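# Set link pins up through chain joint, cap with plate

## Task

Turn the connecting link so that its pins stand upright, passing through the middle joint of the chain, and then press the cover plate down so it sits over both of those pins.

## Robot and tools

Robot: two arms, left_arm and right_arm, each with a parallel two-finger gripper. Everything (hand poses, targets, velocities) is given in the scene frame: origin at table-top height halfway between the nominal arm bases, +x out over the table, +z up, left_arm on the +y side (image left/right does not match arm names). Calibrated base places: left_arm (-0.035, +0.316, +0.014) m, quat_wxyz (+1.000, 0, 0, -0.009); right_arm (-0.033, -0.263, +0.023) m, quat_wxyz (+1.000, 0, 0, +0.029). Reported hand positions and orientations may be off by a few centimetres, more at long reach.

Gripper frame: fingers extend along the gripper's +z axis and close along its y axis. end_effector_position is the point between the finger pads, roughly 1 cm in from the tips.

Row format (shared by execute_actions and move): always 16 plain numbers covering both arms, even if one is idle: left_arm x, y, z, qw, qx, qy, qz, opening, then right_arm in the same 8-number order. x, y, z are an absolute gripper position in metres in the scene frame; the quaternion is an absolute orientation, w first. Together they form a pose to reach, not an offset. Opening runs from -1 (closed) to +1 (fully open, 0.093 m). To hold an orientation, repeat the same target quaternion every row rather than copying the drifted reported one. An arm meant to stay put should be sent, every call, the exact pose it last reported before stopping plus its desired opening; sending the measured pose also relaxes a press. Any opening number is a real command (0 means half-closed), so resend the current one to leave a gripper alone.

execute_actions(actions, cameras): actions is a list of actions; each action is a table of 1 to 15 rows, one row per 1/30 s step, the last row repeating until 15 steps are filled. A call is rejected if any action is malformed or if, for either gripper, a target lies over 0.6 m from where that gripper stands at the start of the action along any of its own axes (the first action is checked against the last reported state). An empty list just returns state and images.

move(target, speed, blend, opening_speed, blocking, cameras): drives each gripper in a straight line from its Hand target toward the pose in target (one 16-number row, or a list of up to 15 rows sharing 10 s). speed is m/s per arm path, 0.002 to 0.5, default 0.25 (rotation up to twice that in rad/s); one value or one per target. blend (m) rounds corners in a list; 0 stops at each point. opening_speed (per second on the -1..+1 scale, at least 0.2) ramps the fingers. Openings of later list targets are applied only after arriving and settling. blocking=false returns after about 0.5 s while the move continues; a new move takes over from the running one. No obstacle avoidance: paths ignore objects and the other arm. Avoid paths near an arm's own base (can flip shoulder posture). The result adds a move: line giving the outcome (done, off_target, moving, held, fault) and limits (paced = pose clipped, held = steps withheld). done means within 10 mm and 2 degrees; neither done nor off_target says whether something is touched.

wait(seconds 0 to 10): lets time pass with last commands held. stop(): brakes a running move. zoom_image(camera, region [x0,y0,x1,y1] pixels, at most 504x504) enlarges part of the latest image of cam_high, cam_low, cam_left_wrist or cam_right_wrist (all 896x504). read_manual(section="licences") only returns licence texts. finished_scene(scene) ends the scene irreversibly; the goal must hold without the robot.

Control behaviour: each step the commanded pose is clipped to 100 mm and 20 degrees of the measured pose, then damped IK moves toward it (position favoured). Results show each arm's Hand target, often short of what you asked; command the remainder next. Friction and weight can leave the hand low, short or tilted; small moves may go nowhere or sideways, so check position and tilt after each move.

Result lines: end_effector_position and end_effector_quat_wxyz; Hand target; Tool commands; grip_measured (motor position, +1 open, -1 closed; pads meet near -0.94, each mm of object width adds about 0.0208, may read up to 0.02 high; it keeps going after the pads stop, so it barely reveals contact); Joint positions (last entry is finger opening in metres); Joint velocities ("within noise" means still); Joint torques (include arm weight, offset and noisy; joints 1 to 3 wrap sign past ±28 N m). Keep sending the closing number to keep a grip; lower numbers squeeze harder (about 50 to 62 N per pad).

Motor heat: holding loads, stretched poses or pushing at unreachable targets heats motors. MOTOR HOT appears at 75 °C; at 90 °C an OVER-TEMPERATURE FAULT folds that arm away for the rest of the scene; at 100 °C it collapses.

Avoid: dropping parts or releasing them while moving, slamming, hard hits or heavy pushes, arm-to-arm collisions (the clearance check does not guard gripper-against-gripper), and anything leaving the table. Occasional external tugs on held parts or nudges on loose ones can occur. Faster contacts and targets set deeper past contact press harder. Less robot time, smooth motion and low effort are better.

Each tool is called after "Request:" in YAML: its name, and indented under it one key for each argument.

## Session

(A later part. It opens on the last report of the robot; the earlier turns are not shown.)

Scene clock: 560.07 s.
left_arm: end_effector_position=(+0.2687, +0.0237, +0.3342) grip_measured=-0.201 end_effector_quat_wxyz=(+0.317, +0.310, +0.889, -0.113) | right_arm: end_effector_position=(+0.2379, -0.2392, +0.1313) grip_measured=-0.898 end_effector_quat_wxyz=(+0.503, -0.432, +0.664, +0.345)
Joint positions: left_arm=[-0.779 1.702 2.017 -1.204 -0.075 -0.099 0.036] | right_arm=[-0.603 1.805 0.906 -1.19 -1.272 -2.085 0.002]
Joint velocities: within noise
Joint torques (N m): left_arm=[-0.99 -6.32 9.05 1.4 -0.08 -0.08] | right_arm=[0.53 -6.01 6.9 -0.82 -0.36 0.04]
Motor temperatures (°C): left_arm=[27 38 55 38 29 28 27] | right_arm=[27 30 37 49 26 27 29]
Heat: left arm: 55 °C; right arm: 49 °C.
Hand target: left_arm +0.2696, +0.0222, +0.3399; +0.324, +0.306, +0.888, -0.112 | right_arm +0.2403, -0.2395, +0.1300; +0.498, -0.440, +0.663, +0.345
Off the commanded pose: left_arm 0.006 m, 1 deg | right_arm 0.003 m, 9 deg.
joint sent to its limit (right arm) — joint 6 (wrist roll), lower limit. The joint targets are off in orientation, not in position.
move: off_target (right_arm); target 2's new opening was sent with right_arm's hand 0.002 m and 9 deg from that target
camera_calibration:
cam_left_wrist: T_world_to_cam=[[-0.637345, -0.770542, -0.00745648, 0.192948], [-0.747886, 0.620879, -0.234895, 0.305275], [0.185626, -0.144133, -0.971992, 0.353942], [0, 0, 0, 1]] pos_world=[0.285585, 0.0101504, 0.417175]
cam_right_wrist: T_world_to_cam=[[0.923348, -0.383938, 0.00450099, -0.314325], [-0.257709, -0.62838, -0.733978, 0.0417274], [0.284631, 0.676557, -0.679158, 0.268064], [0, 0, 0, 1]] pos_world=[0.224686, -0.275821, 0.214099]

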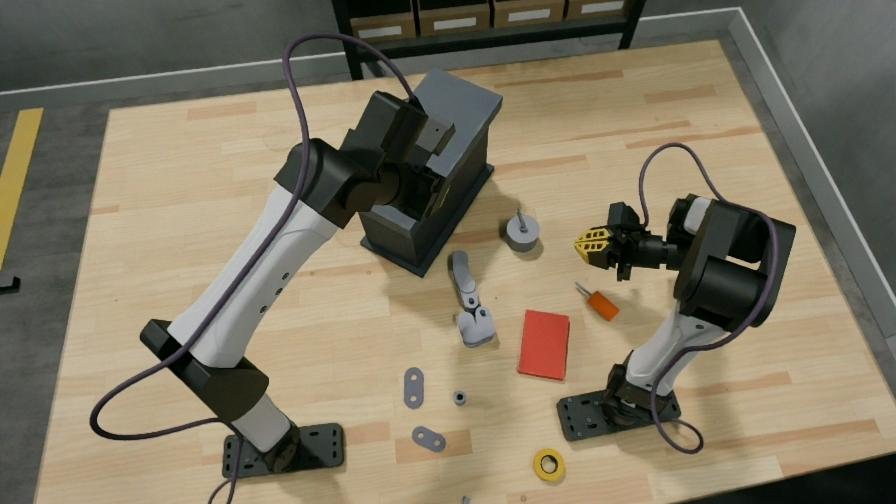

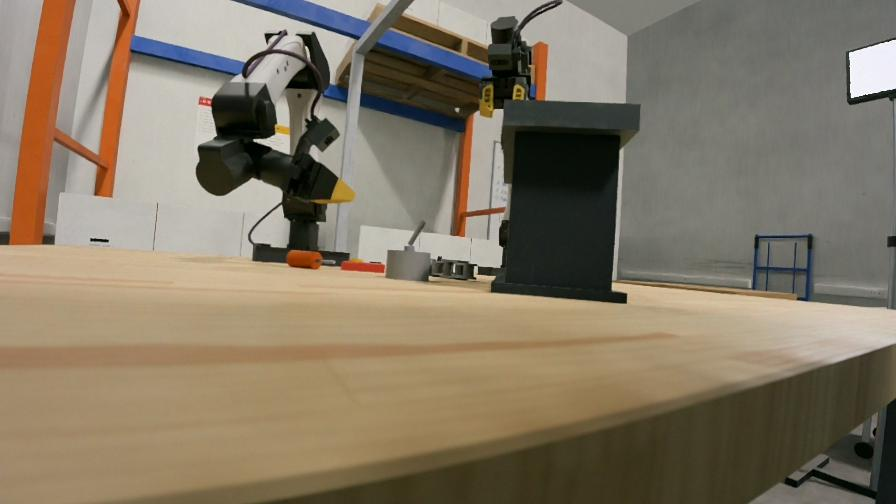

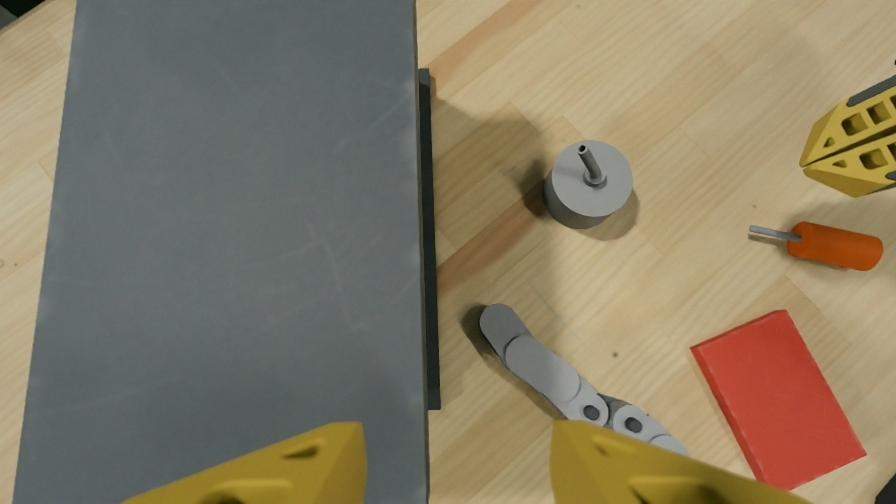

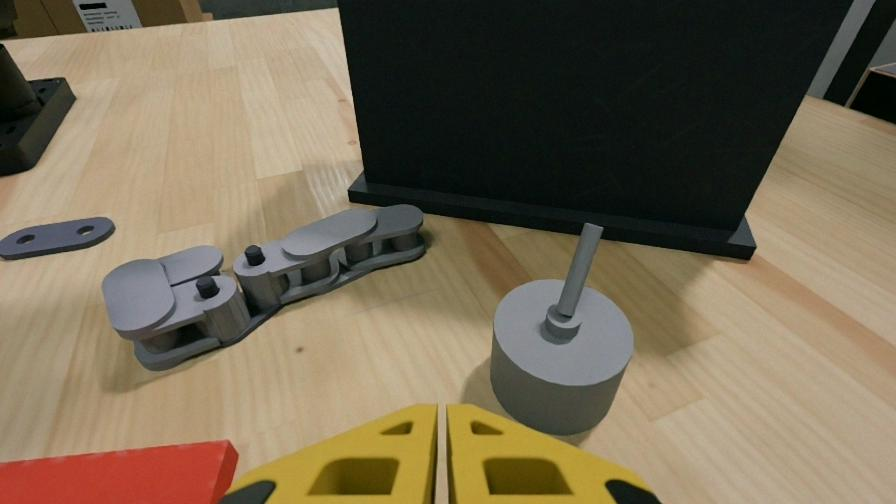

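Request:
move:
  target:
    - [0.19,0.02,0.33,0.1893,0.4733,0.8539,-0.1049,-0.2,0.2403,-0.2395,0.13,0.498,-0.44,0.663,0.345,-0.9]
    - [0.174,-0.019,0.20,0.1893,0.4733,0.8539,-0.1049,-0.2,0.2403,-0.2395,0.13,0.498,-0.44,0.663,0.345,-0.9]
  speed: 0.15
  blend: [0.03,0]

Request:
zoom_image:
  camera: "cam_left_wrist"
  region: [250, 50, 650, 450]

Scene clock: 579.87 s.
left_arm: end_effector_position=(+0.1736, -0.0194, +0.1911) grip_measured=-0.201 end_effector_quat_wxyz=(+0.172, +0.478, +0.855, -0.102) | right_arm: end_effector_position=(+0.2378, -0.2392, +0.1312) grip_measured=-0.898 end_effector_quat_wxyz=(+0.503, -0.432, +0.664, +0.345)
Joint positions: left_arm=[-0.991 1.68 1.536 -1.024 0.015 0.008 0.036] | right_arm=[-0.603 1.806 0.906 -1.191 -1.272 -2.085 0.002]
Joint velocities: within noise
Joint torques (N m): left_arm=[-0.83 -9.29 6.65 1.17 -0.02 -0.07] | right_arm=[0.51 -6.04 6.86 -0.81 -0.38 0.04]
Motor temperatures (°C): left_arm=[27 38 55 38 29 28 27] | right_arm=[27 31 37 46 26 27 29]
Heat: left arm: 55 °C; right arm: 46 °C.
Hand target: left_arm +0.1739, -0.0189, +0.1999; +0.189, +0.473, +0.854, -0.105 | right_arm +0.2403, -0.2395, +0.1300; +0.498, -0.440, +0.663, +0.345
Off the commanded pose: left_arm 0.009 m, 2 deg | right_arm 0.003 m, 1 deg.
move: done
camera_calibration:
cam_left_wrist: T_world_to_cam=[[-0.86347, -0.504378, 0.00472335, 0.140181], [-0.503702, 0.86273, 0.0445186, 0.136125], [-0.0265292, 0.0360613, -0.998997, 0.271771], [0, 0, 0, 1]] pos_world=[0.196819, -0.0565354, 0.264776]
cam_right_wrist: T_world_to_cam=[[0.923425, -0.383764, 0.00331987, -0.314031], [-0.258435, -0.628202, -0.733876, 0.0418678], [0.283721, 0.676821, -0.679276, 0.268304], [0, 0, 0, 1]] pos_world=[0.22468, -0.275806, 0.214021]

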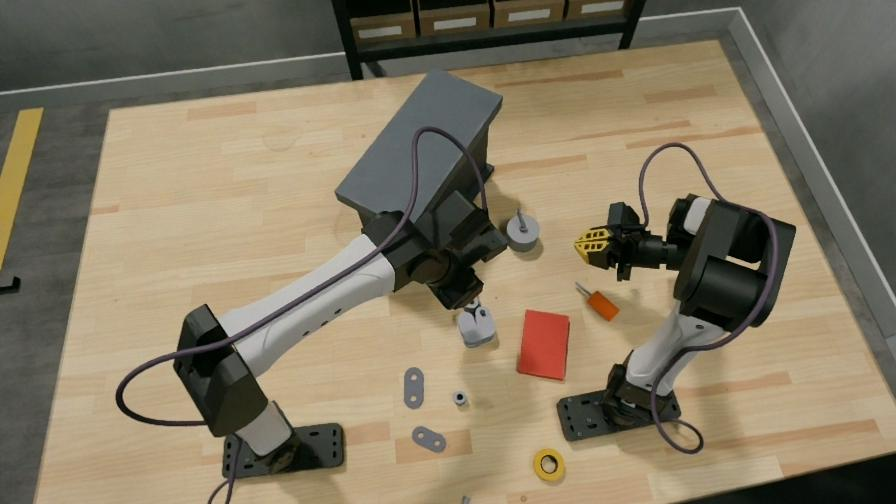

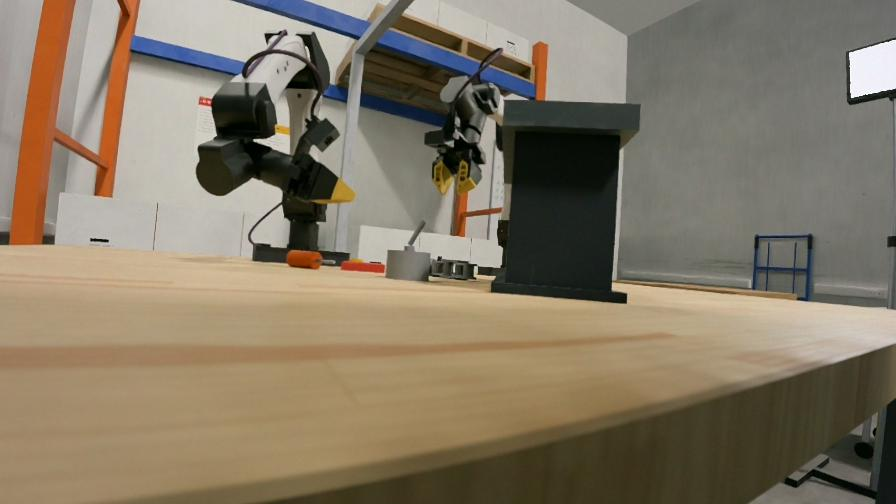

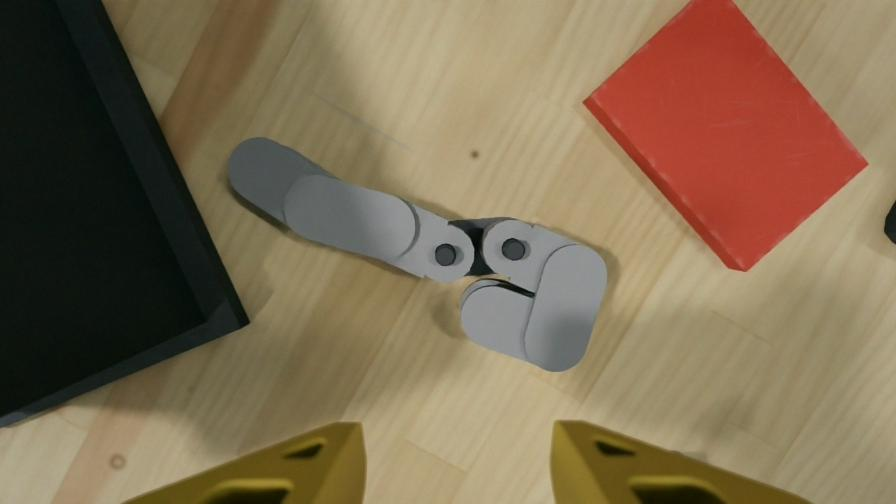

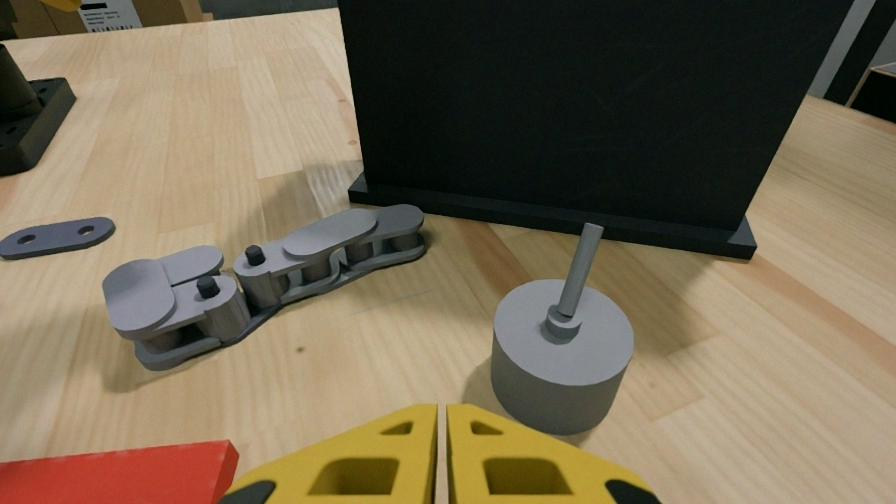

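Scaled by 1.260 from the camera's 896x504 image, which has a finer 1280x720 frame.

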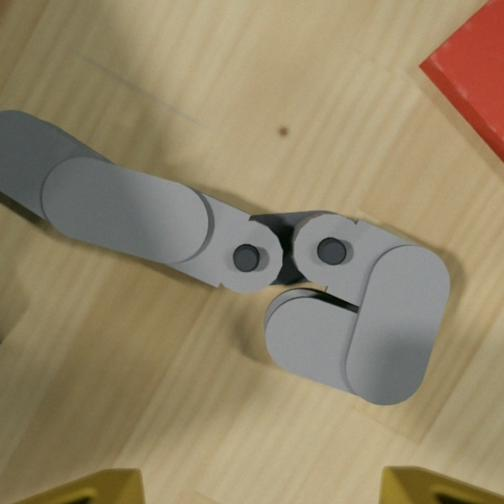

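Request:
zoom_image:
  camera: "cam_left_wrist"
  region: [410, 200, 620, 380]

Request:
zoom_image:
  camera: "cam_right_wrist"
  region: [90, 210, 290, 390]

Scaled by 2.400 from the camera's 896x504 image, which has a finer 1280x720 frame.

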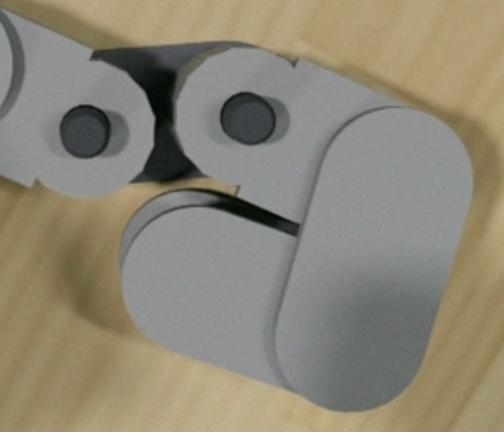

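Scaled by 2.520 from the camera's 896x504 image, which has a finer 1280x720 frame.

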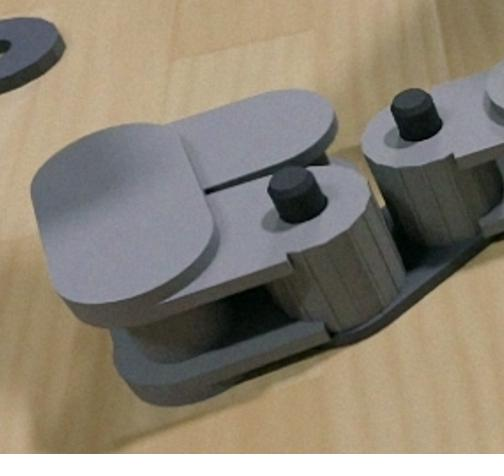

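Request:
move:
  target:
    - [0.12,0.0,0.20,0.1893,0.4733,0.8539,-0.1049,0.3,0.2403,-0.2395,0.13,0.498,-0.44,0.663,0.345,-0.9]
    - [0.02,0.04,0.16,0,0.7,0.7141,0,0.3,0.2403,-0.2395,0.13,0.498,-0.44,0.663,0.345,-0.9]
    - [-0.028,0.066,0.10,0,0.8767,0.4810,0,0.3,0.2403,-0.2395,0.13,0.498,-0.44,0.663,0.345,-0.9]
  speed: 0.15
  blend: [0.03,0.02,0]

Scene clock: 670.17 s.
left_arm: end_effector_position=(-0.0244, +0.0677, +0.0969) grip_measured=+0.298 end_effector_quat_wxyz=(-0.008, +0.873, +0.487, +0.012) | right_arm: end_effector_position=(+0.2378, -0.2392, +0.1312) grip_measured=-0.898 end_effector_quat_wxyz=(+0.503, -0.432, +0.664, +0.345)
Joint positions: left_arm=[-1.52 1.525 1.077 -1.149 -0.014 0.586 0.06] | right_arm=[-0.603 1.806 0.906 -1.191 -1.272 -2.085 0.002]
Joint velocities: within noise
Joint torques (N m): left_arm=[-0.85 -6.79 5.83 0.39 0.26 0.08] | right_arm=[0.69 -6.16 6.78 -0.83 -0.37 0.04]
Motor temperatures (°C): left_arm=[27 42 50 34 29 28 27] | right_arm=[27 33 37 40 26 27 29]
Heat: left arm: 50 °C; right arm: 40 °C.
Hand target: left_arm -0.0280, +0.0660, +0.1001; +0.000, +0.877, +0.481, +0.000 | right_arm +0.2403, -0.2395, +0.1300; +0.498, -0.440, +0.663, +0.345
Off the commanded pose: left_arm 0.005 m, 2 deg | right_arm 0.003 m, 1 deg.
move: done; blend cut to 0.0286 m at target 1
camera_calibration:
cam_left_wrist: T_world_to_cam=[[-0.839391, 0.543492, 0.00617283, -0.0568829], [0.485214, 0.74417, 0.459105, -0.0424754], [0.244927, 0.388364, -0.88836, 0.141291], [0, 0, 0, 1]] pos_world=[-0.0617433, 0.00765182, 0.145369]
cam_right_wrist: T_world_to_cam=[[0.923425, -0.383764, 0.00331987, -0.314031], [-0.258435, -0.628202, -0.733876, 0.0418678], [0.283721, 0.676821, -0.679276, 0.268304], [0, 0, 0, 1]] pos_world=[0.22468, -0.275806, 0.214021]

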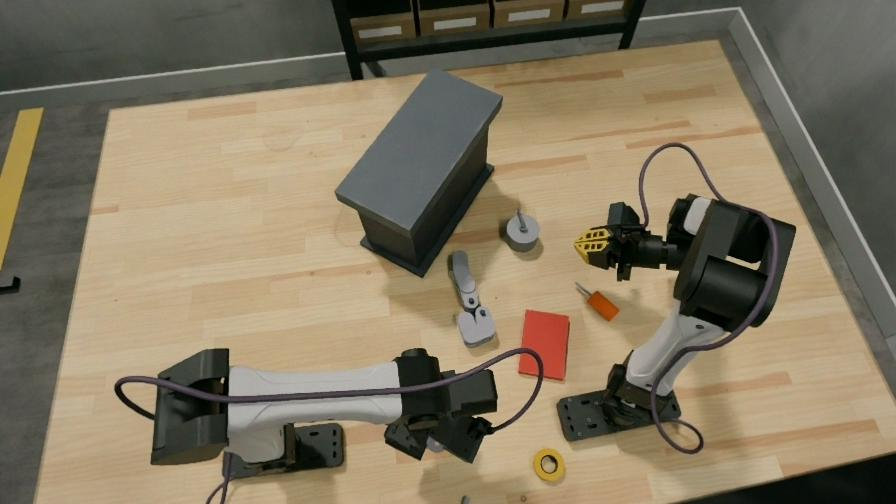

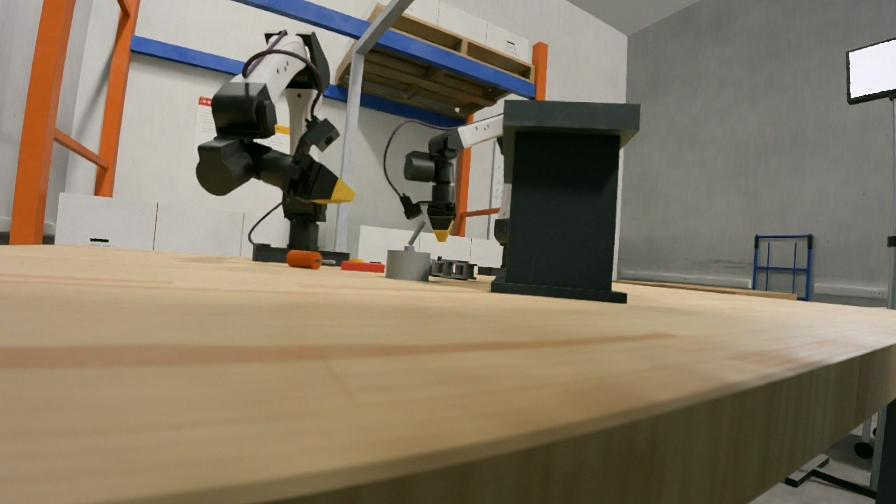

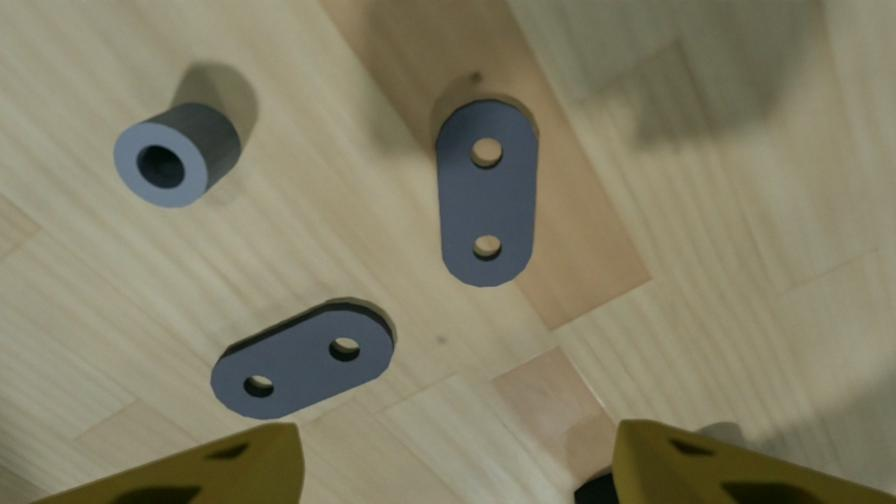

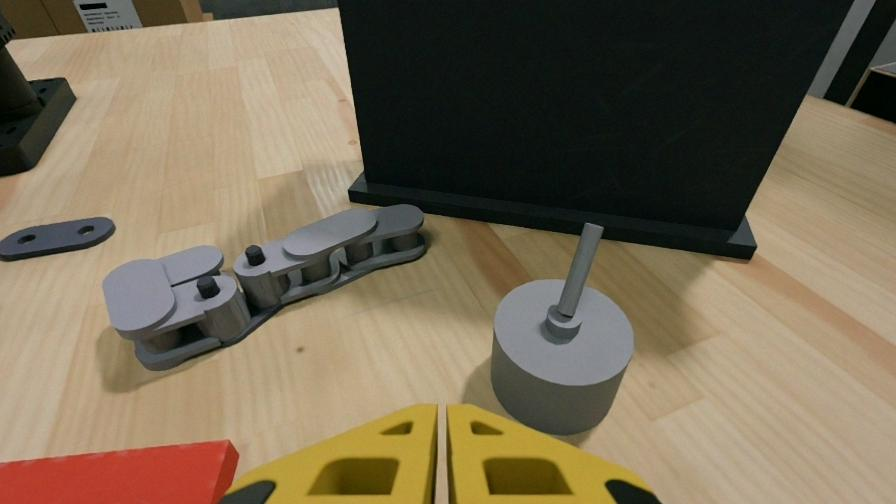

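Request:
move:
  target:
    - [-0.0445,0.057,0.055,0,0.8651,0.5016,0,0.3,0.2403,-0.2395,0.13,0.498,-0.44,0.663,0.345,-0.9]
  speed: 0.08
  cameras: ["cam_left_wrist"]

Scene clock: 701.63 s.
left_arm: end_effector_position=(-0.0408, +0.0578, +0.0572) grip_measured=+0.298 end_effector_quat_wxyz=(+0.002, +0.866, +0.500, +0.006) | right_arm: end_effector_position=(+0.2378, -0.2392, +0.1312) grip_measured=-0.898 end_effector_quat_wxyz=(+0.503, -0.432, +0.664, +0.345)
Joint positions: left_arm=[-1.584 1.586 0.973 -0.96 -0.013 0.493 0.06] | right_arm=[-0.603 1.806 0.906 -1.191 -1.272 -2.085 0.002]
Joint velocities: within noise
Joint torques (N m): left_arm=[-0.9 -5.05 5.7 0.43 0.25 -0.09] | right_arm=[0.61 -6.04 6.61 -0.83 -0.38 0.06]
Motor temperatures (°C): left_arm=[27 41 47 31 29 28 27] | right_arm=[27 33 37 39 26 27 29]
Heat: left arm: 47 °C; right arm: 39 °C.
Hand target: left_arm -0.0445, +0.0571, +0.0550; +0.000, +0.865, +0.502, +0.000 | right_arm +0.2403, -0.2395, +0.1300; +0.498, -0.440, +0.663, +0.345
Off the commanded pose: left_arm 0.004 m, 1 deg | right_arm 0.003 m, 1 deg.
move: done
camera_calibration:
cam_left_wrist: T_world_to_cam=[[-0.855195, 0.518264, -0.0066659, -0.0634631], [0.462774, 0.769295, 0.440483, -0.0102295], [0.233415, 0.373614, -0.897736, 0.11479], [0, 0, 0, 1]] pos_world=[-0.0763331, -0.00212708, 0.107134]
Images, in order (width x height): cam_left_wrist 896x504.

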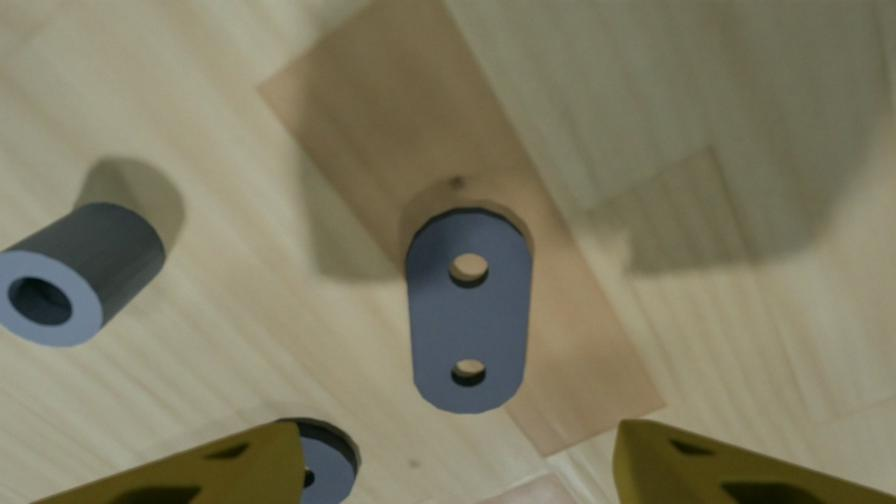

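Request:
move:
  target:
    - [-0.0485,0.0568,0.027,0,0.8651,0.5016,0,0.2,0.2403,-0.2395,0.13,0.498,-0.44,0.663,0.345,-0.9]
  speed: 0.05
  cameras: ["cam_left_wrist"]

Request:
zoom_image:
  camera: "cam_left_wrist"
  region: [250, 204, 650, 504]

Scene clock: 720.43 s.
left_arm: end_effector_position=(-0.0447, +0.0571, +0.0294) grip_measured=+0.202 end_effector_quat_wxyz=(+0.003, +0.866, +0.500, +0.006) | right_arm: end_effector_position=(+0.2378, -0.2392, +0.1312) grip_measured=-0.898 end_effector_quat_wxyz=(+0.503, -0.432, +0.664, +0.345)
Joint positions: left_arm=[-1.599 1.635 0.903 -0.84 -0.013 0.477 0.055] | right_arm=[-0.603 1.806 0.906 -1.191 -1.272 -2.085 0.002]
Joint velocities: within noise
Joint torques (N m): left_arm=[-0.99 -5.12 5.39 0.45 0.25 -0.08] | right_arm=[0.34 -6.15 6.6 -0.85 -0.34 0.05]
Motor temperatures (°C): left_arm=[27 39 47 31 29 28 27] | right_arm=[27 33 37 38 26 27 29]
Heat: left arm: 47 °C; right arm: 38 °C.
Hand target: left_arm -0.0485, +0.0568, +0.0271; +0.000, +0.865, +0.501, +0.000 | right_arm +0.2403, -0.2395, +0.1300; +0.498, -0.440, +0.663, +0.345
Off the commanded pose: left_arm 0.005 m, 1 deg | right_arm 0.003 m, 1 deg.
move: done
camera_calibration:
cam_left_wrist: T_world_to_cam=[[-0.855589, 0.517603, -0.00733954, -0.0665743], [0.462198, 0.770237, 0.439441, 0.00426289], [0.233109, 0.372588, -0.898242, 0.0910828], [0, 0, 0, 1]] pos_world=[-0.0801628, -0.00276077, 0.0794525]
Images, in order (width x height): cam_left_wrist 896x504.

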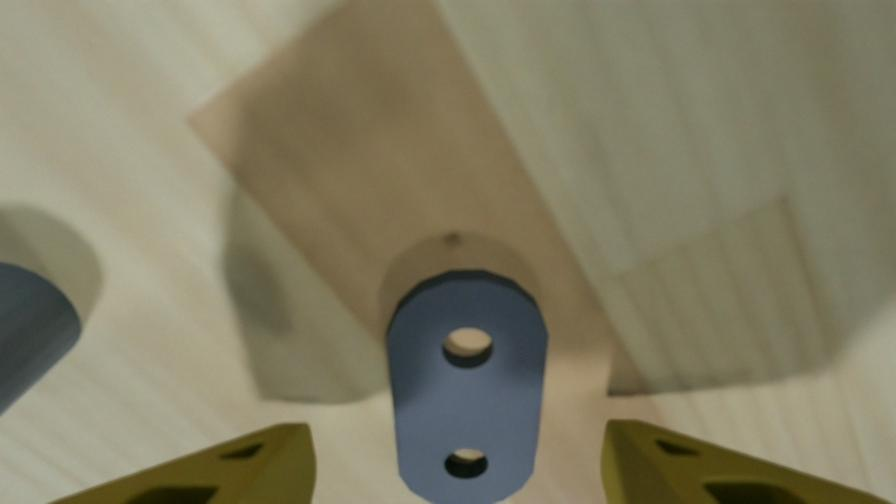

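Scaled by 1.260 from the camera's 896x504 image, which has a finer 1280x720 frame.

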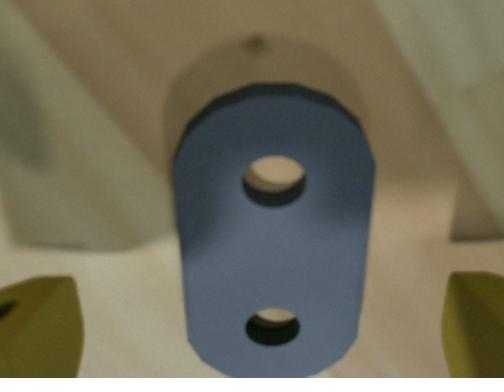

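Request:
move:
  target:
    - [-0.0485,0.0568,0.022,0,0.8651,0.5016,0,0.2,0.2403,-0.2395,0.13,0.498,-0.44,0.663,0.345,-0.9]
  speed: 0.05
  cameras: ["cam_left_wrist"]

Request:
move:
  target:
    - [-0.0485,0.0568,0.018,0,0.8651,0.5016,0,0.2,0.2403,-0.2395,0.13,0.498,-0.44,0.663,0.345,-0.9]
  speed: 0.05
  cameras: ["cam_left_wrist","cam_right_wrist"]

Scene clock: 732.77 s.
left_arm: end_effector_position=(-0.0447, +0.0568, +0.0248) grip_measured=+0.202 end_effector_quat_wxyz=(+0.004, +0.866, +0.501, +0.005) | right_arm: end_effector_position=(+0.2378, -0.2392, +0.1312) grip_measured=-0.898 end_effector_quat_wxyz=(+0.503, -0.432, +0.664, +0.345)
Joint positions: left_arm=[-1.599 1.644 0.892 -0.818 -0.013 0.477 0.055] | right_arm=[-0.603 1.806 0.906 -1.191 -1.272 -2.085 0.002]
Joint velocities: within noise
Joint torques (N m): left_arm=[-0.95 -5.09 5.23 0.4 0.25 -0.07] | right_arm=[0.44 -6.15 6.74 -0.86 -0.35 0.01]
Motor temperatures (°C): left_arm=[27 38 46 30 29 28 27] | right_arm=[27 33 37 38 26 27 29]
Heat: left arm: 46 °C; right arm: 38 °C.
Hand target: left_arm -0.0485, +0.0569, +0.0221; +0.000, +0.865, +0.502, +0.000 | right_arm +0.2403, -0.2395, +0.1300; +0.498, -0.440, +0.663, +0.345
Off the commanded pose: left_arm 0.005 m, 1 deg | right_arm 0.003 m, 1 deg.
move: done
camera_calibration:
cam_left_wrist: T_world_to_cam=[[-0.855787, 0.517265, -0.00807136, -0.0664231], [0.461934, 0.771084, 0.43823, 0.00653006], [0.232905, 0.371303, -0.898827, 0.087121], [0, 0, 0, 1]] pos_world=[-0.0801514, -0.00302522, 0.0749089]
Images, in order (width x height): cam_left_wrist 896x504.

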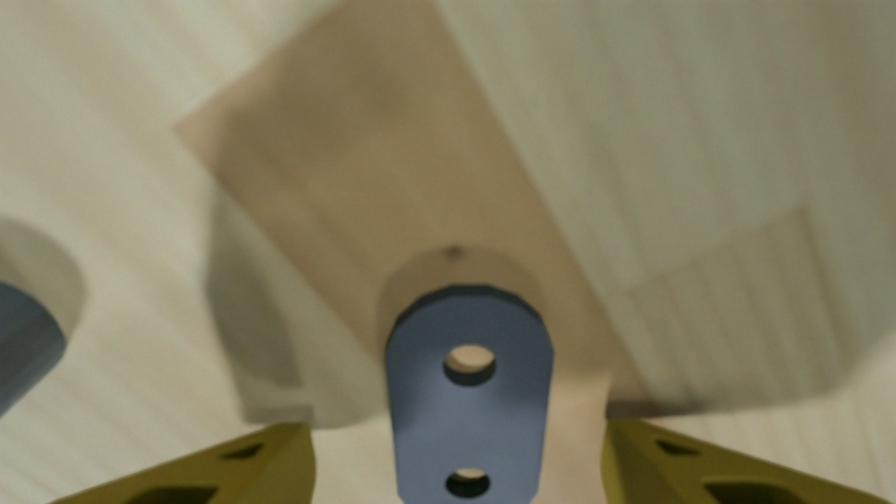

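Scene clock: 733.63 s.
left_arm: end_effector_position=(-0.0447, +0.0568, +0.0206) grip_measured=+0.202 end_effector_quat_wxyz=(+0.003, +0.866, +0.501, +0.005) | right_arm: end_effector_position=(+0.2378, -0.2392, +0.1312) grip_measured=-0.898 end_effector_quat_wxyz=(+0.503, -0.432, +0.664, +0.345)
Joint positions: left_arm=[-1.599 1.653 0.883 -0.801 -0.013 0.477 0.055] | right_arm=[-0.603 1.806 0.906 -1.191 -1.272 -2.085 0.002]
Joint velocities: within noise
Joint torques (N m): left_arm=[-1.01 -5.15 5.19 0.39 0.24 -0.07] | right_arm=[0.51 -6.2 6.76 -0.83 -0.3 0.07]
Motor temperatures (°C): left_arm=[27 38 46 30 29 28 27] | right_arm=[27 33 37 38 26 27 29]
Heat: left arm: 46 °C; right arm: 38 °C.
Hand target: left_arm -0.0485, +0.0570, +0.0180; +0.000, +0.865, +0.501, +0.000 | right_arm +0.2403, -0.2395, +0.1300; +0.498, -0.440, +0.663, +0.345
Off the commanded pose: left_arm 0.005 m, 1 deg | right_arm 0.003 m, 1 deg.
move: done
camera_calibration:
cam_left_wrist: T_world_to_cam=[[-0.855787, 0.517268, -0.00788907, -0.0664764], [0.461927, 0.770917, 0.438532, 0.00830409], [0.23292, 0.371646, -0.898681, 0.0833986], [0, 0, 0, 1]] pos_world=[-0.0801507, -0.00301041, 0.0707827]
cam_right_wrist: T_world_to_cam=[[0.923425, -0.383764, 0.00331987, -0.314031], [-0.258435, -0.628202, -0.733876, 0.0418678], [0.283721, 0.676821, -0.679276, 0.268304], [0, 0, 0, 1]] pos_world=[0.22468, -0.275806, 0.214021]
Images, in order (width x height): cam_left_wrist 896x504, cam_right_wrist 896x504.

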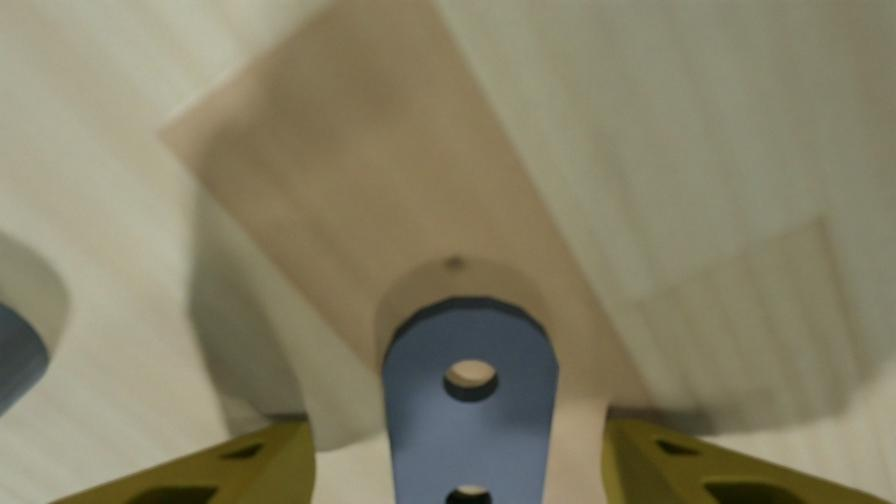

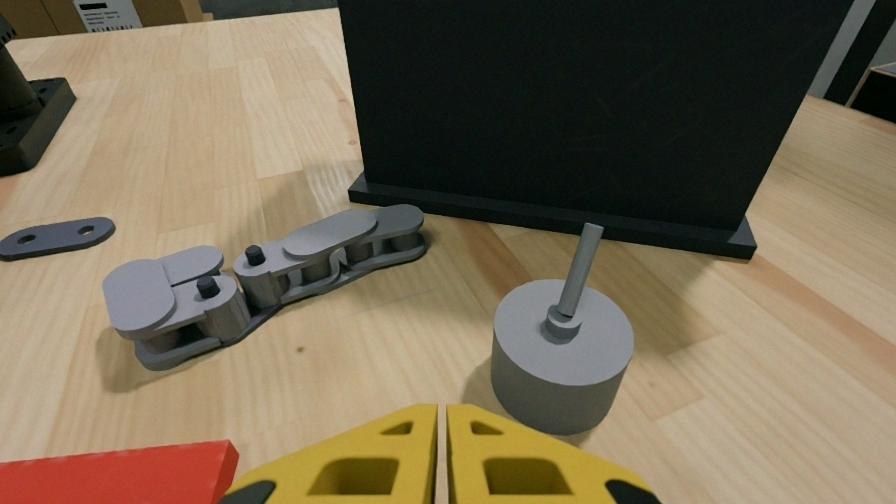

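Request:
move:
  target:
    - [-0.0485,0.0568,0.0158,0,0.8651,0.5016,0,0.2,0.2403,-0.2395,0.13,0.498,-0.44,0.663,0.345,-0.9]
  speed: 0.03
  cameras: ["cam_left_wrist"]

Request:
zoom_image:
  camera: "cam_left_wrist"
  region: [250, 254, 650, 504]

Scene clock: 742.33 s.
left_arm: end_effector_position=(-0.0447, +0.0567, +0.0186) grip_measured=+0.202 end_effector_quat_wxyz=(+0.004, +0.866, +0.501, +0.005) | right_arm: end_effector_position=(+0.2378, -0.2392, +0.1312) grip_measured=-0.898 end_effector_quat_wxyz=(+0.503, -0.432, +0.664, +0.345)
Joint positions: left_arm=[-1.599 1.658 0.878 -0.791 -0.013 0.477 0.055] | right_arm=[-0.603 1.806 0.906 -1.191 -1.272 -2.085 0.002]
Joint velocities: within noise
Joint torques (N m): left_arm=[-1.01 -5.16 5.16 0.42 0.27 -0.07] | right_arm=[0.43 -6.19 6.71 -0.82 -0.37 0.13]
Motor temperatures (°C): left_arm=[27 38 46 30 29 28 27] | right_arm=[27 33 37 37 26 27 29]
Heat: left arm: 46 °C; right arm: 37 °C.
Hand target: left_arm -0.0485, +0.0568, +0.0159; +0.000, +0.865, +0.501, +0.000 | right_arm +0.2403, -0.2395, +0.1300; +0.498, -0.440, +0.663, +0.345
Off the commanded pose: left_arm 0.005 m, 1 deg | right_arm 0.003 m, 1 deg.
move: done
camera_calibration:
cam_left_wrist: T_world_to_cam=[[-0.855787, 0.517265, -0.00807136, -0.0664318], [0.461934, 0.771084, 0.43823, 0.00931198], [0.232905, 0.371303, -0.898827, 0.0815883], [0, 0, 0, 1]] pos_world=[-0.0801553, -0.00311147, 0.0687167]
Images, in order (width x height): cam_left_wrist 896x504.

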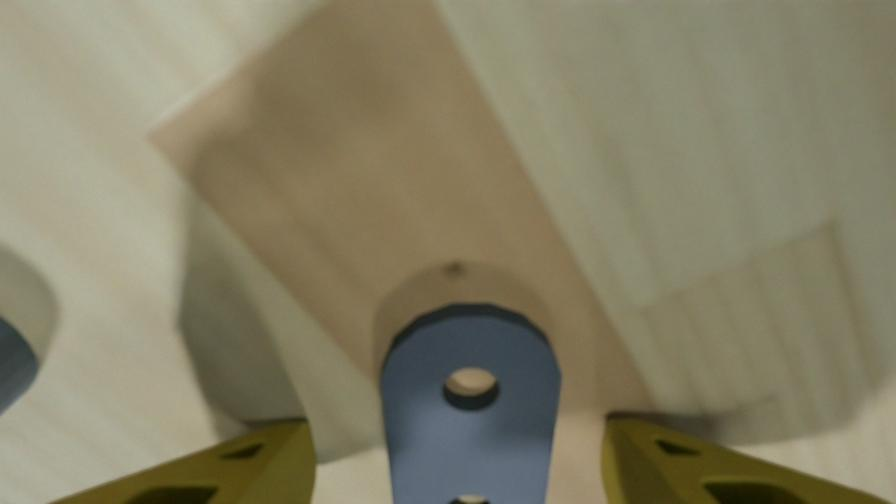

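Scaled by 1.260 from the camera's 896x504 image, which has a finer 1280x720 frame.

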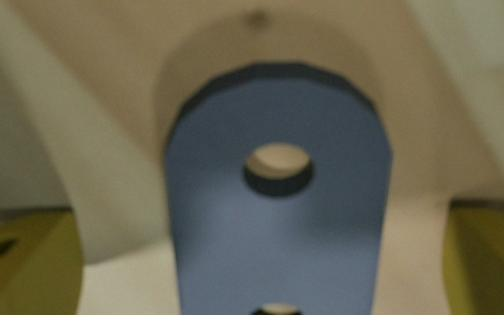

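Request:
move:
  target:
    - [-0.0485,0.0568,0.0158,0,0.8651,0.5016,0,-0.5,0.2403,-0.2395,0.13,0.498,-0.44,0.663,0.345,-0.9]
  speed: 0.03
  opening_speed: 0.4
  cameras: ["cam_left_wrist"]

Request:
move:
  target:
    - [-0.0485,0.0568,0.09,0,0.8651,0.5016,0,-0.5,0.2403,-0.2395,0.13,0.498,-0.44,0.663,0.345,-0.9]
  speed: 0.08
  cameras: ["cam_left_wrist"]

Scene clock: 756.27 s.
left_arm: end_effector_position=(-0.0448, +0.0564, +0.0186) grip_measured=-0.473 end_effector_quat_wxyz=(+0.004, +0.866, +0.501, +0.005) | right_arm: end_effector_position=(+0.2378, -0.2392, +0.1312) grip_measured=-0.898 end_effector_quat_wxyz=(+0.503, -0.432, +0.664, +0.345)
Joint positions: left_arm=[-1.599 1.658 0.878 -0.79 -0.012 0.476 0.022] | right_arm=[-0.603 1.806 0.906 -1.191 -1.272 -2.085 0.002]
Joint velocities: within noise
Joint torques (N m): left_arm=[-1.05 -5.15 5.12 0.42 0.24 -0.07] | right_arm=[0.49 -6.05 6.78 -0.83 -0.38 0.04]
Motor temperatures (°C): left_arm=[27 37 46 30 29 28 27] | right_arm=[27 33 37 37 26 27 29]
Heat: left arm: 46 °C; right arm: 37 °C.
Hand target: left_arm -0.0485, +0.0568, +0.0159; +0.000, +0.865, +0.502, +0.000 | right_arm +0.2403, -0.2395, +0.1300; +0.498, -0.440, +0.663, +0.345
Off the commanded pose: left_arm 0.005 m, 1 deg | right_arm 0.003 m, 1 deg.
move: done
camera_calibration:
cam_left_wrist: T_world_to_cam=[[-0.855988, 0.516929, -0.00828482, -0.0663418], [0.46183, 0.771755, 0.437158, 0.00953651], [0.232373, 0.370376, -0.899347, 0.0817457], [0, 0, 0, 1]] pos_world=[-0.0801876, -0.00334242, 0.0687991]
Images, in order (width x height): cam_left_wrist 896x504.

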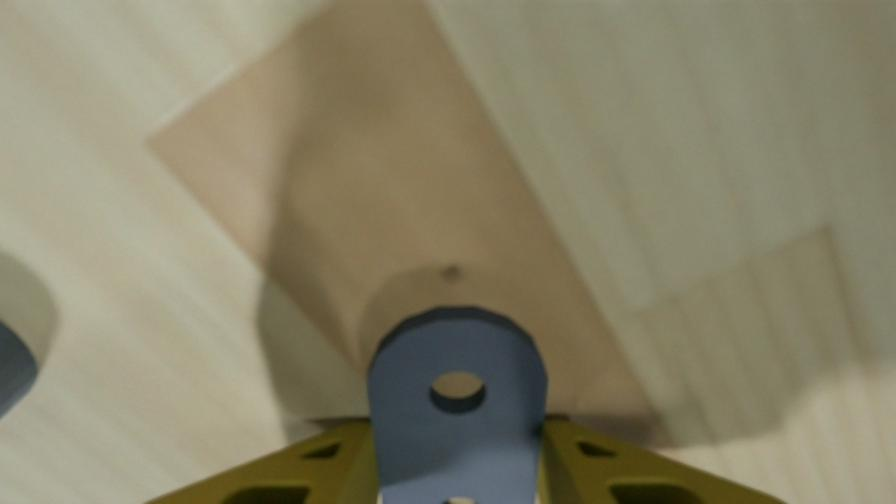

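Scene clock: 757.90 s.
left_arm: end_effector_position=(-0.0445, +0.0620, +0.0798) grip_measured=-0.473 end_effector_quat_wxyz=(-0.010, +0.865, +0.501, +0.013) | right_arm: end_effector_position=(+0.2378, -0.2392, +0.1312) grip_measured=-0.898 end_effector_quat_wxyz=(+0.503, -0.432, +0.664, +0.345)
Joint positions: left_arm=[-1.599 1.568 1.049 -1.083 -0.012 0.476 0.022] | right_arm=[-0.603 1.806 0.906 -1.191 -1.272 -2.085 0.002]
Joint velocities: within noise
Joint torques (N m): left_arm=[-0.96 -6.97 8.27 0.21 0.23 -0.06] | right_arm=[0.61 -6.15 6.6 -0.84 -0.35 0.1]
Motor temperatures (°C): left_arm=[27 38 46 30 29 28 27] | right_arm=[27 33 37 37 26 27 29]
Heat: left arm: 46 °C; right arm: 37 °C.
Hand target: left_arm -0.0484, +0.0570, +0.0899; +0.000, +0.865, +0.502, +0.000 | right_arm +0.2403, -0.2395, +0.1300; +0.498, -0.440, +0.663, +0.345
Off the commanded pose: left_arm 0.012 m, 2 deg | right_arm 0.003 m, 1 deg.
move: off_target (left_arm)
camera_calibration:
cam_left_wrist: T_world_to_cam=[[-0.855987, 0.516947, 0.00719992, -0.0697203], [0.461167, 0.757181, 0.462602, -0.0227878], [0.233689, 0.399302, -0.886537, 0.131959], [0, 0, 0, 1]] pos_world=[-0.080008, 0.000604716, 0.12803]
Images, in order (width x height): cam_left_wrist 896x504.

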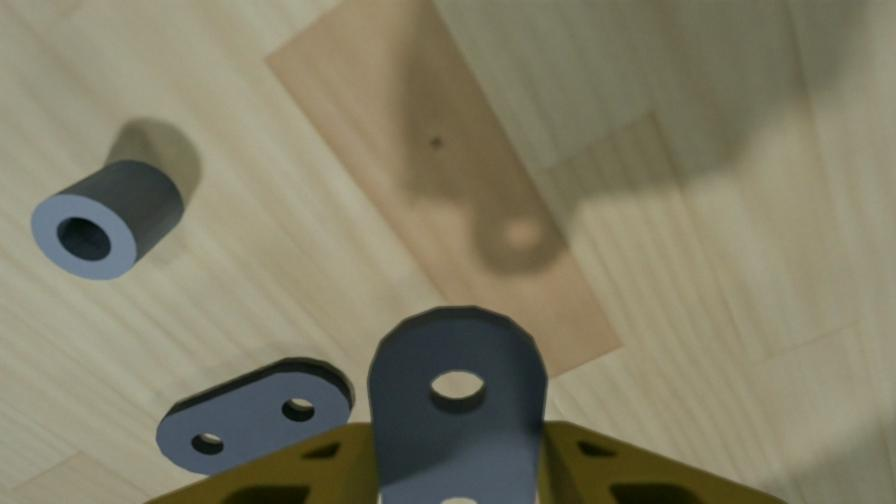

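Request:
move:
  target:
    - [-0.02,0.05,0.13,0,0.8651,0.5016,0,-0.5,0.2403,-0.2395,0.13,0.498,-0.44,0.663,0.345,-0.9]
    - [0.09,0.0,0.13,0,0.92,0.3919,0,-0.5,0.2403,-0.2395,0.13,0.498,-0.44,0.663,0.345,-0.9]
    - [0.170,-0.0555,0.12,0,0.9540,0.2998,0,-0.5,0.2403,-0.2395,0.13,0.498,-0.44,0.663,0.345,-0.9]
  speed: 0.12
  blend: [0.02,0.03,0]

Request:
zoom_image:
  camera: "cam_right_wrist"
  region: [90, 100, 340, 390]

Request:
zoom_image:
  camera: "cam_low"
  region: [420, 200, 500, 290]

Scene clock: 787.43 s.
left_arm: end_effector_position=(+0.1690, -0.0522, +0.1159) grip_measured=-0.473 end_effector_quat_wxyz=(-0.005, +0.953, +0.303, +0.005) | right_arm: end_effector_position=(+0.2378, -0.2392, +0.1312) grip_measured=-0.898 end_effector_quat_wxyz=(+0.503, -0.432, +0.664, +0.345)
Joint positions: left_arm=[-1.052 2.181 1.998 -1.397 -0.011 1.457 0.022] | right_arm=[-0.603 1.806 0.906 -1.191 -1.272 -2.085 0.002]
Joint velocities: within noise
Joint torques (N m): left_arm=[-0.09 -9.59 8.81 0.17 0.26 0.11] | right_arm=[0.55 -6.06 6.64 -0.83 -0.32 0.08]
Motor temperatures (°C): left_arm=[27 39 48 29 29 28 28] | right_arm=[27 33 37 36 26 27 29]
Heat: left arm: 48 °C; right arm: 37 °C.
Hand target: left_arm +0.1699, -0.0554, +0.1200; +0.000, +0.954, +0.300, +0.000 | right_arm +0.2403, -0.2395, +0.1300; +0.498, -0.440, +0.663, +0.345
Off the commanded pose: left_arm 0.005 m, 1 deg | right_arm 0.003 m, 1 deg.
move: done
camera_calibration:
cam_left_wrist: T_world_to_cam=[[-0.559493, 0.828764, 0.0108326, 0.137538], [0.745445, 0.497446, 0.443688, -0.110909], [0.362324, 0.256316, -0.896116, 0.131523], [0, 0, 0, 1]] pos_world=[0.111974, -0.0925267, 0.165579]
cam_right_wrist: T_world_to_cam=[[0.923425, -0.383764, 0.00331987, -0.314031], [-0.258435, -0.628202, -0.733876, 0.0418678], [0.283721, 0.676821, -0.679276, 0.268304], [0, 0, 0, 1]] pos_world=[0.22468, -0.275806, 0.214021]

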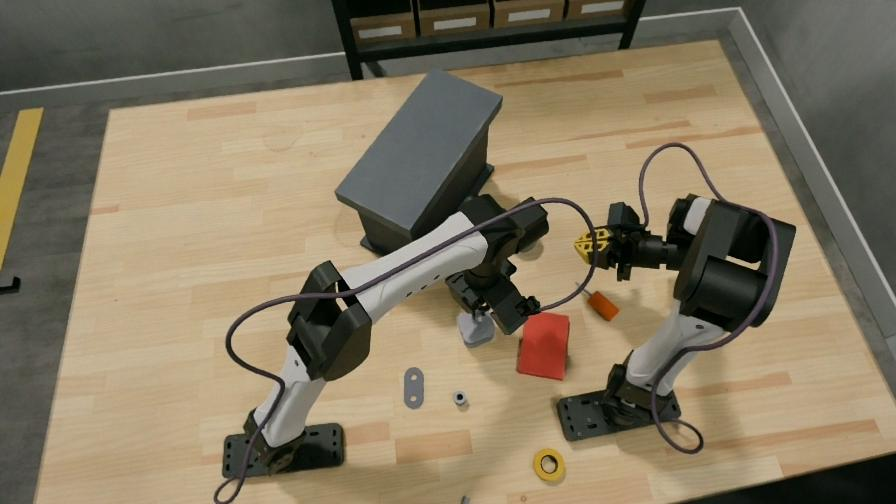

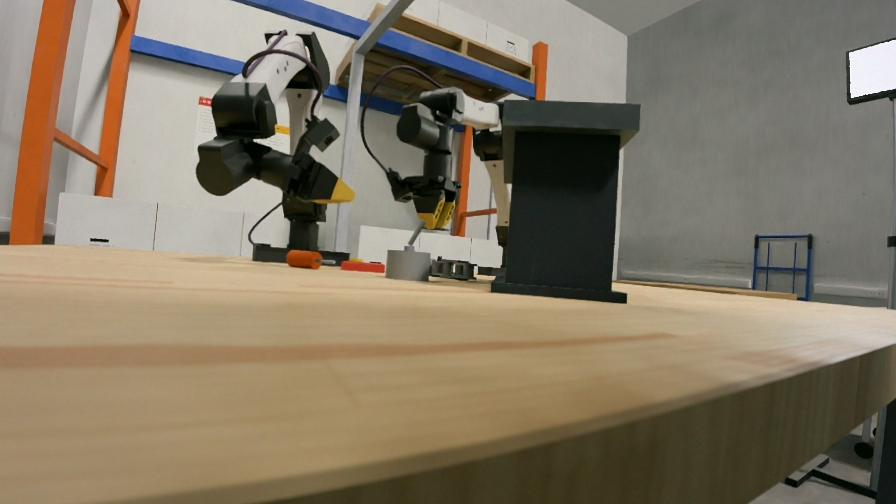

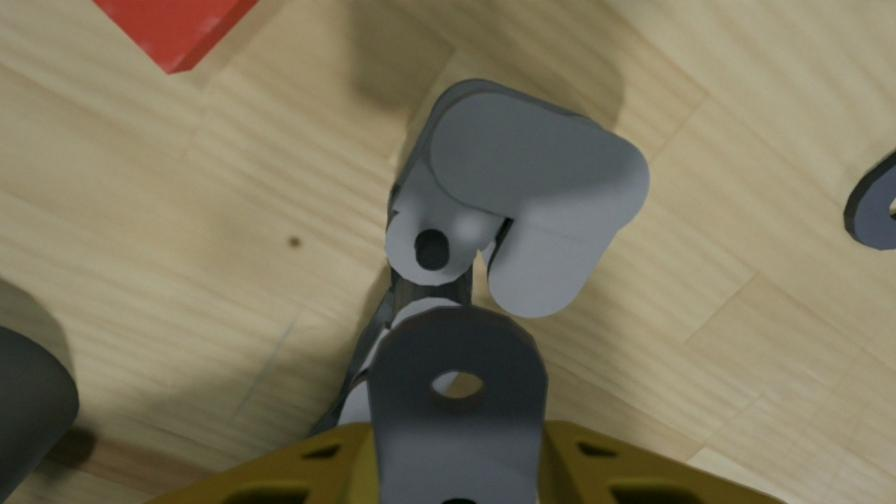

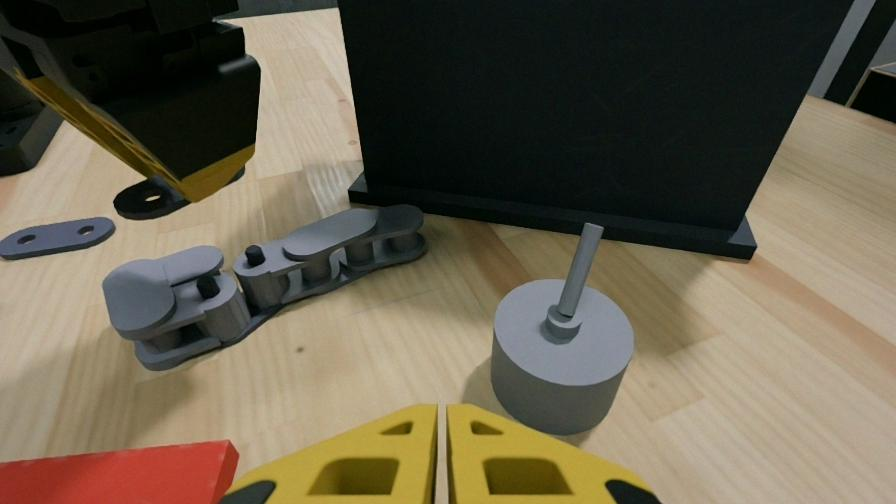

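Scaled by 1.738 from the camera's 896x504 image, which has a finer 1280x720 frame.

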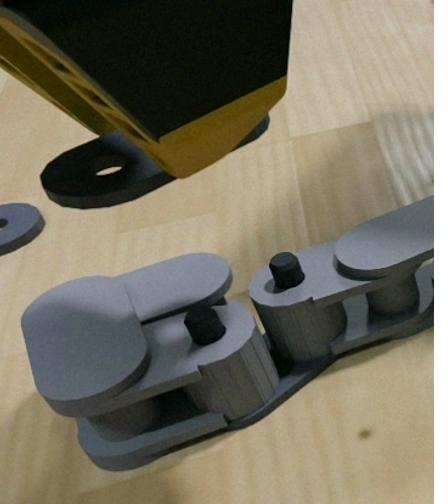

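Scaled by 5.600 from the camera's 896x504 image, which has a finer 1280x720 frame.

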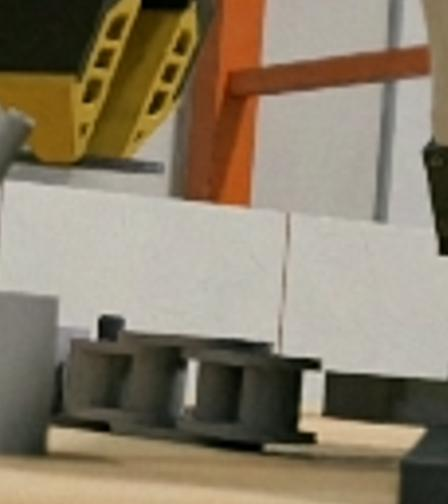

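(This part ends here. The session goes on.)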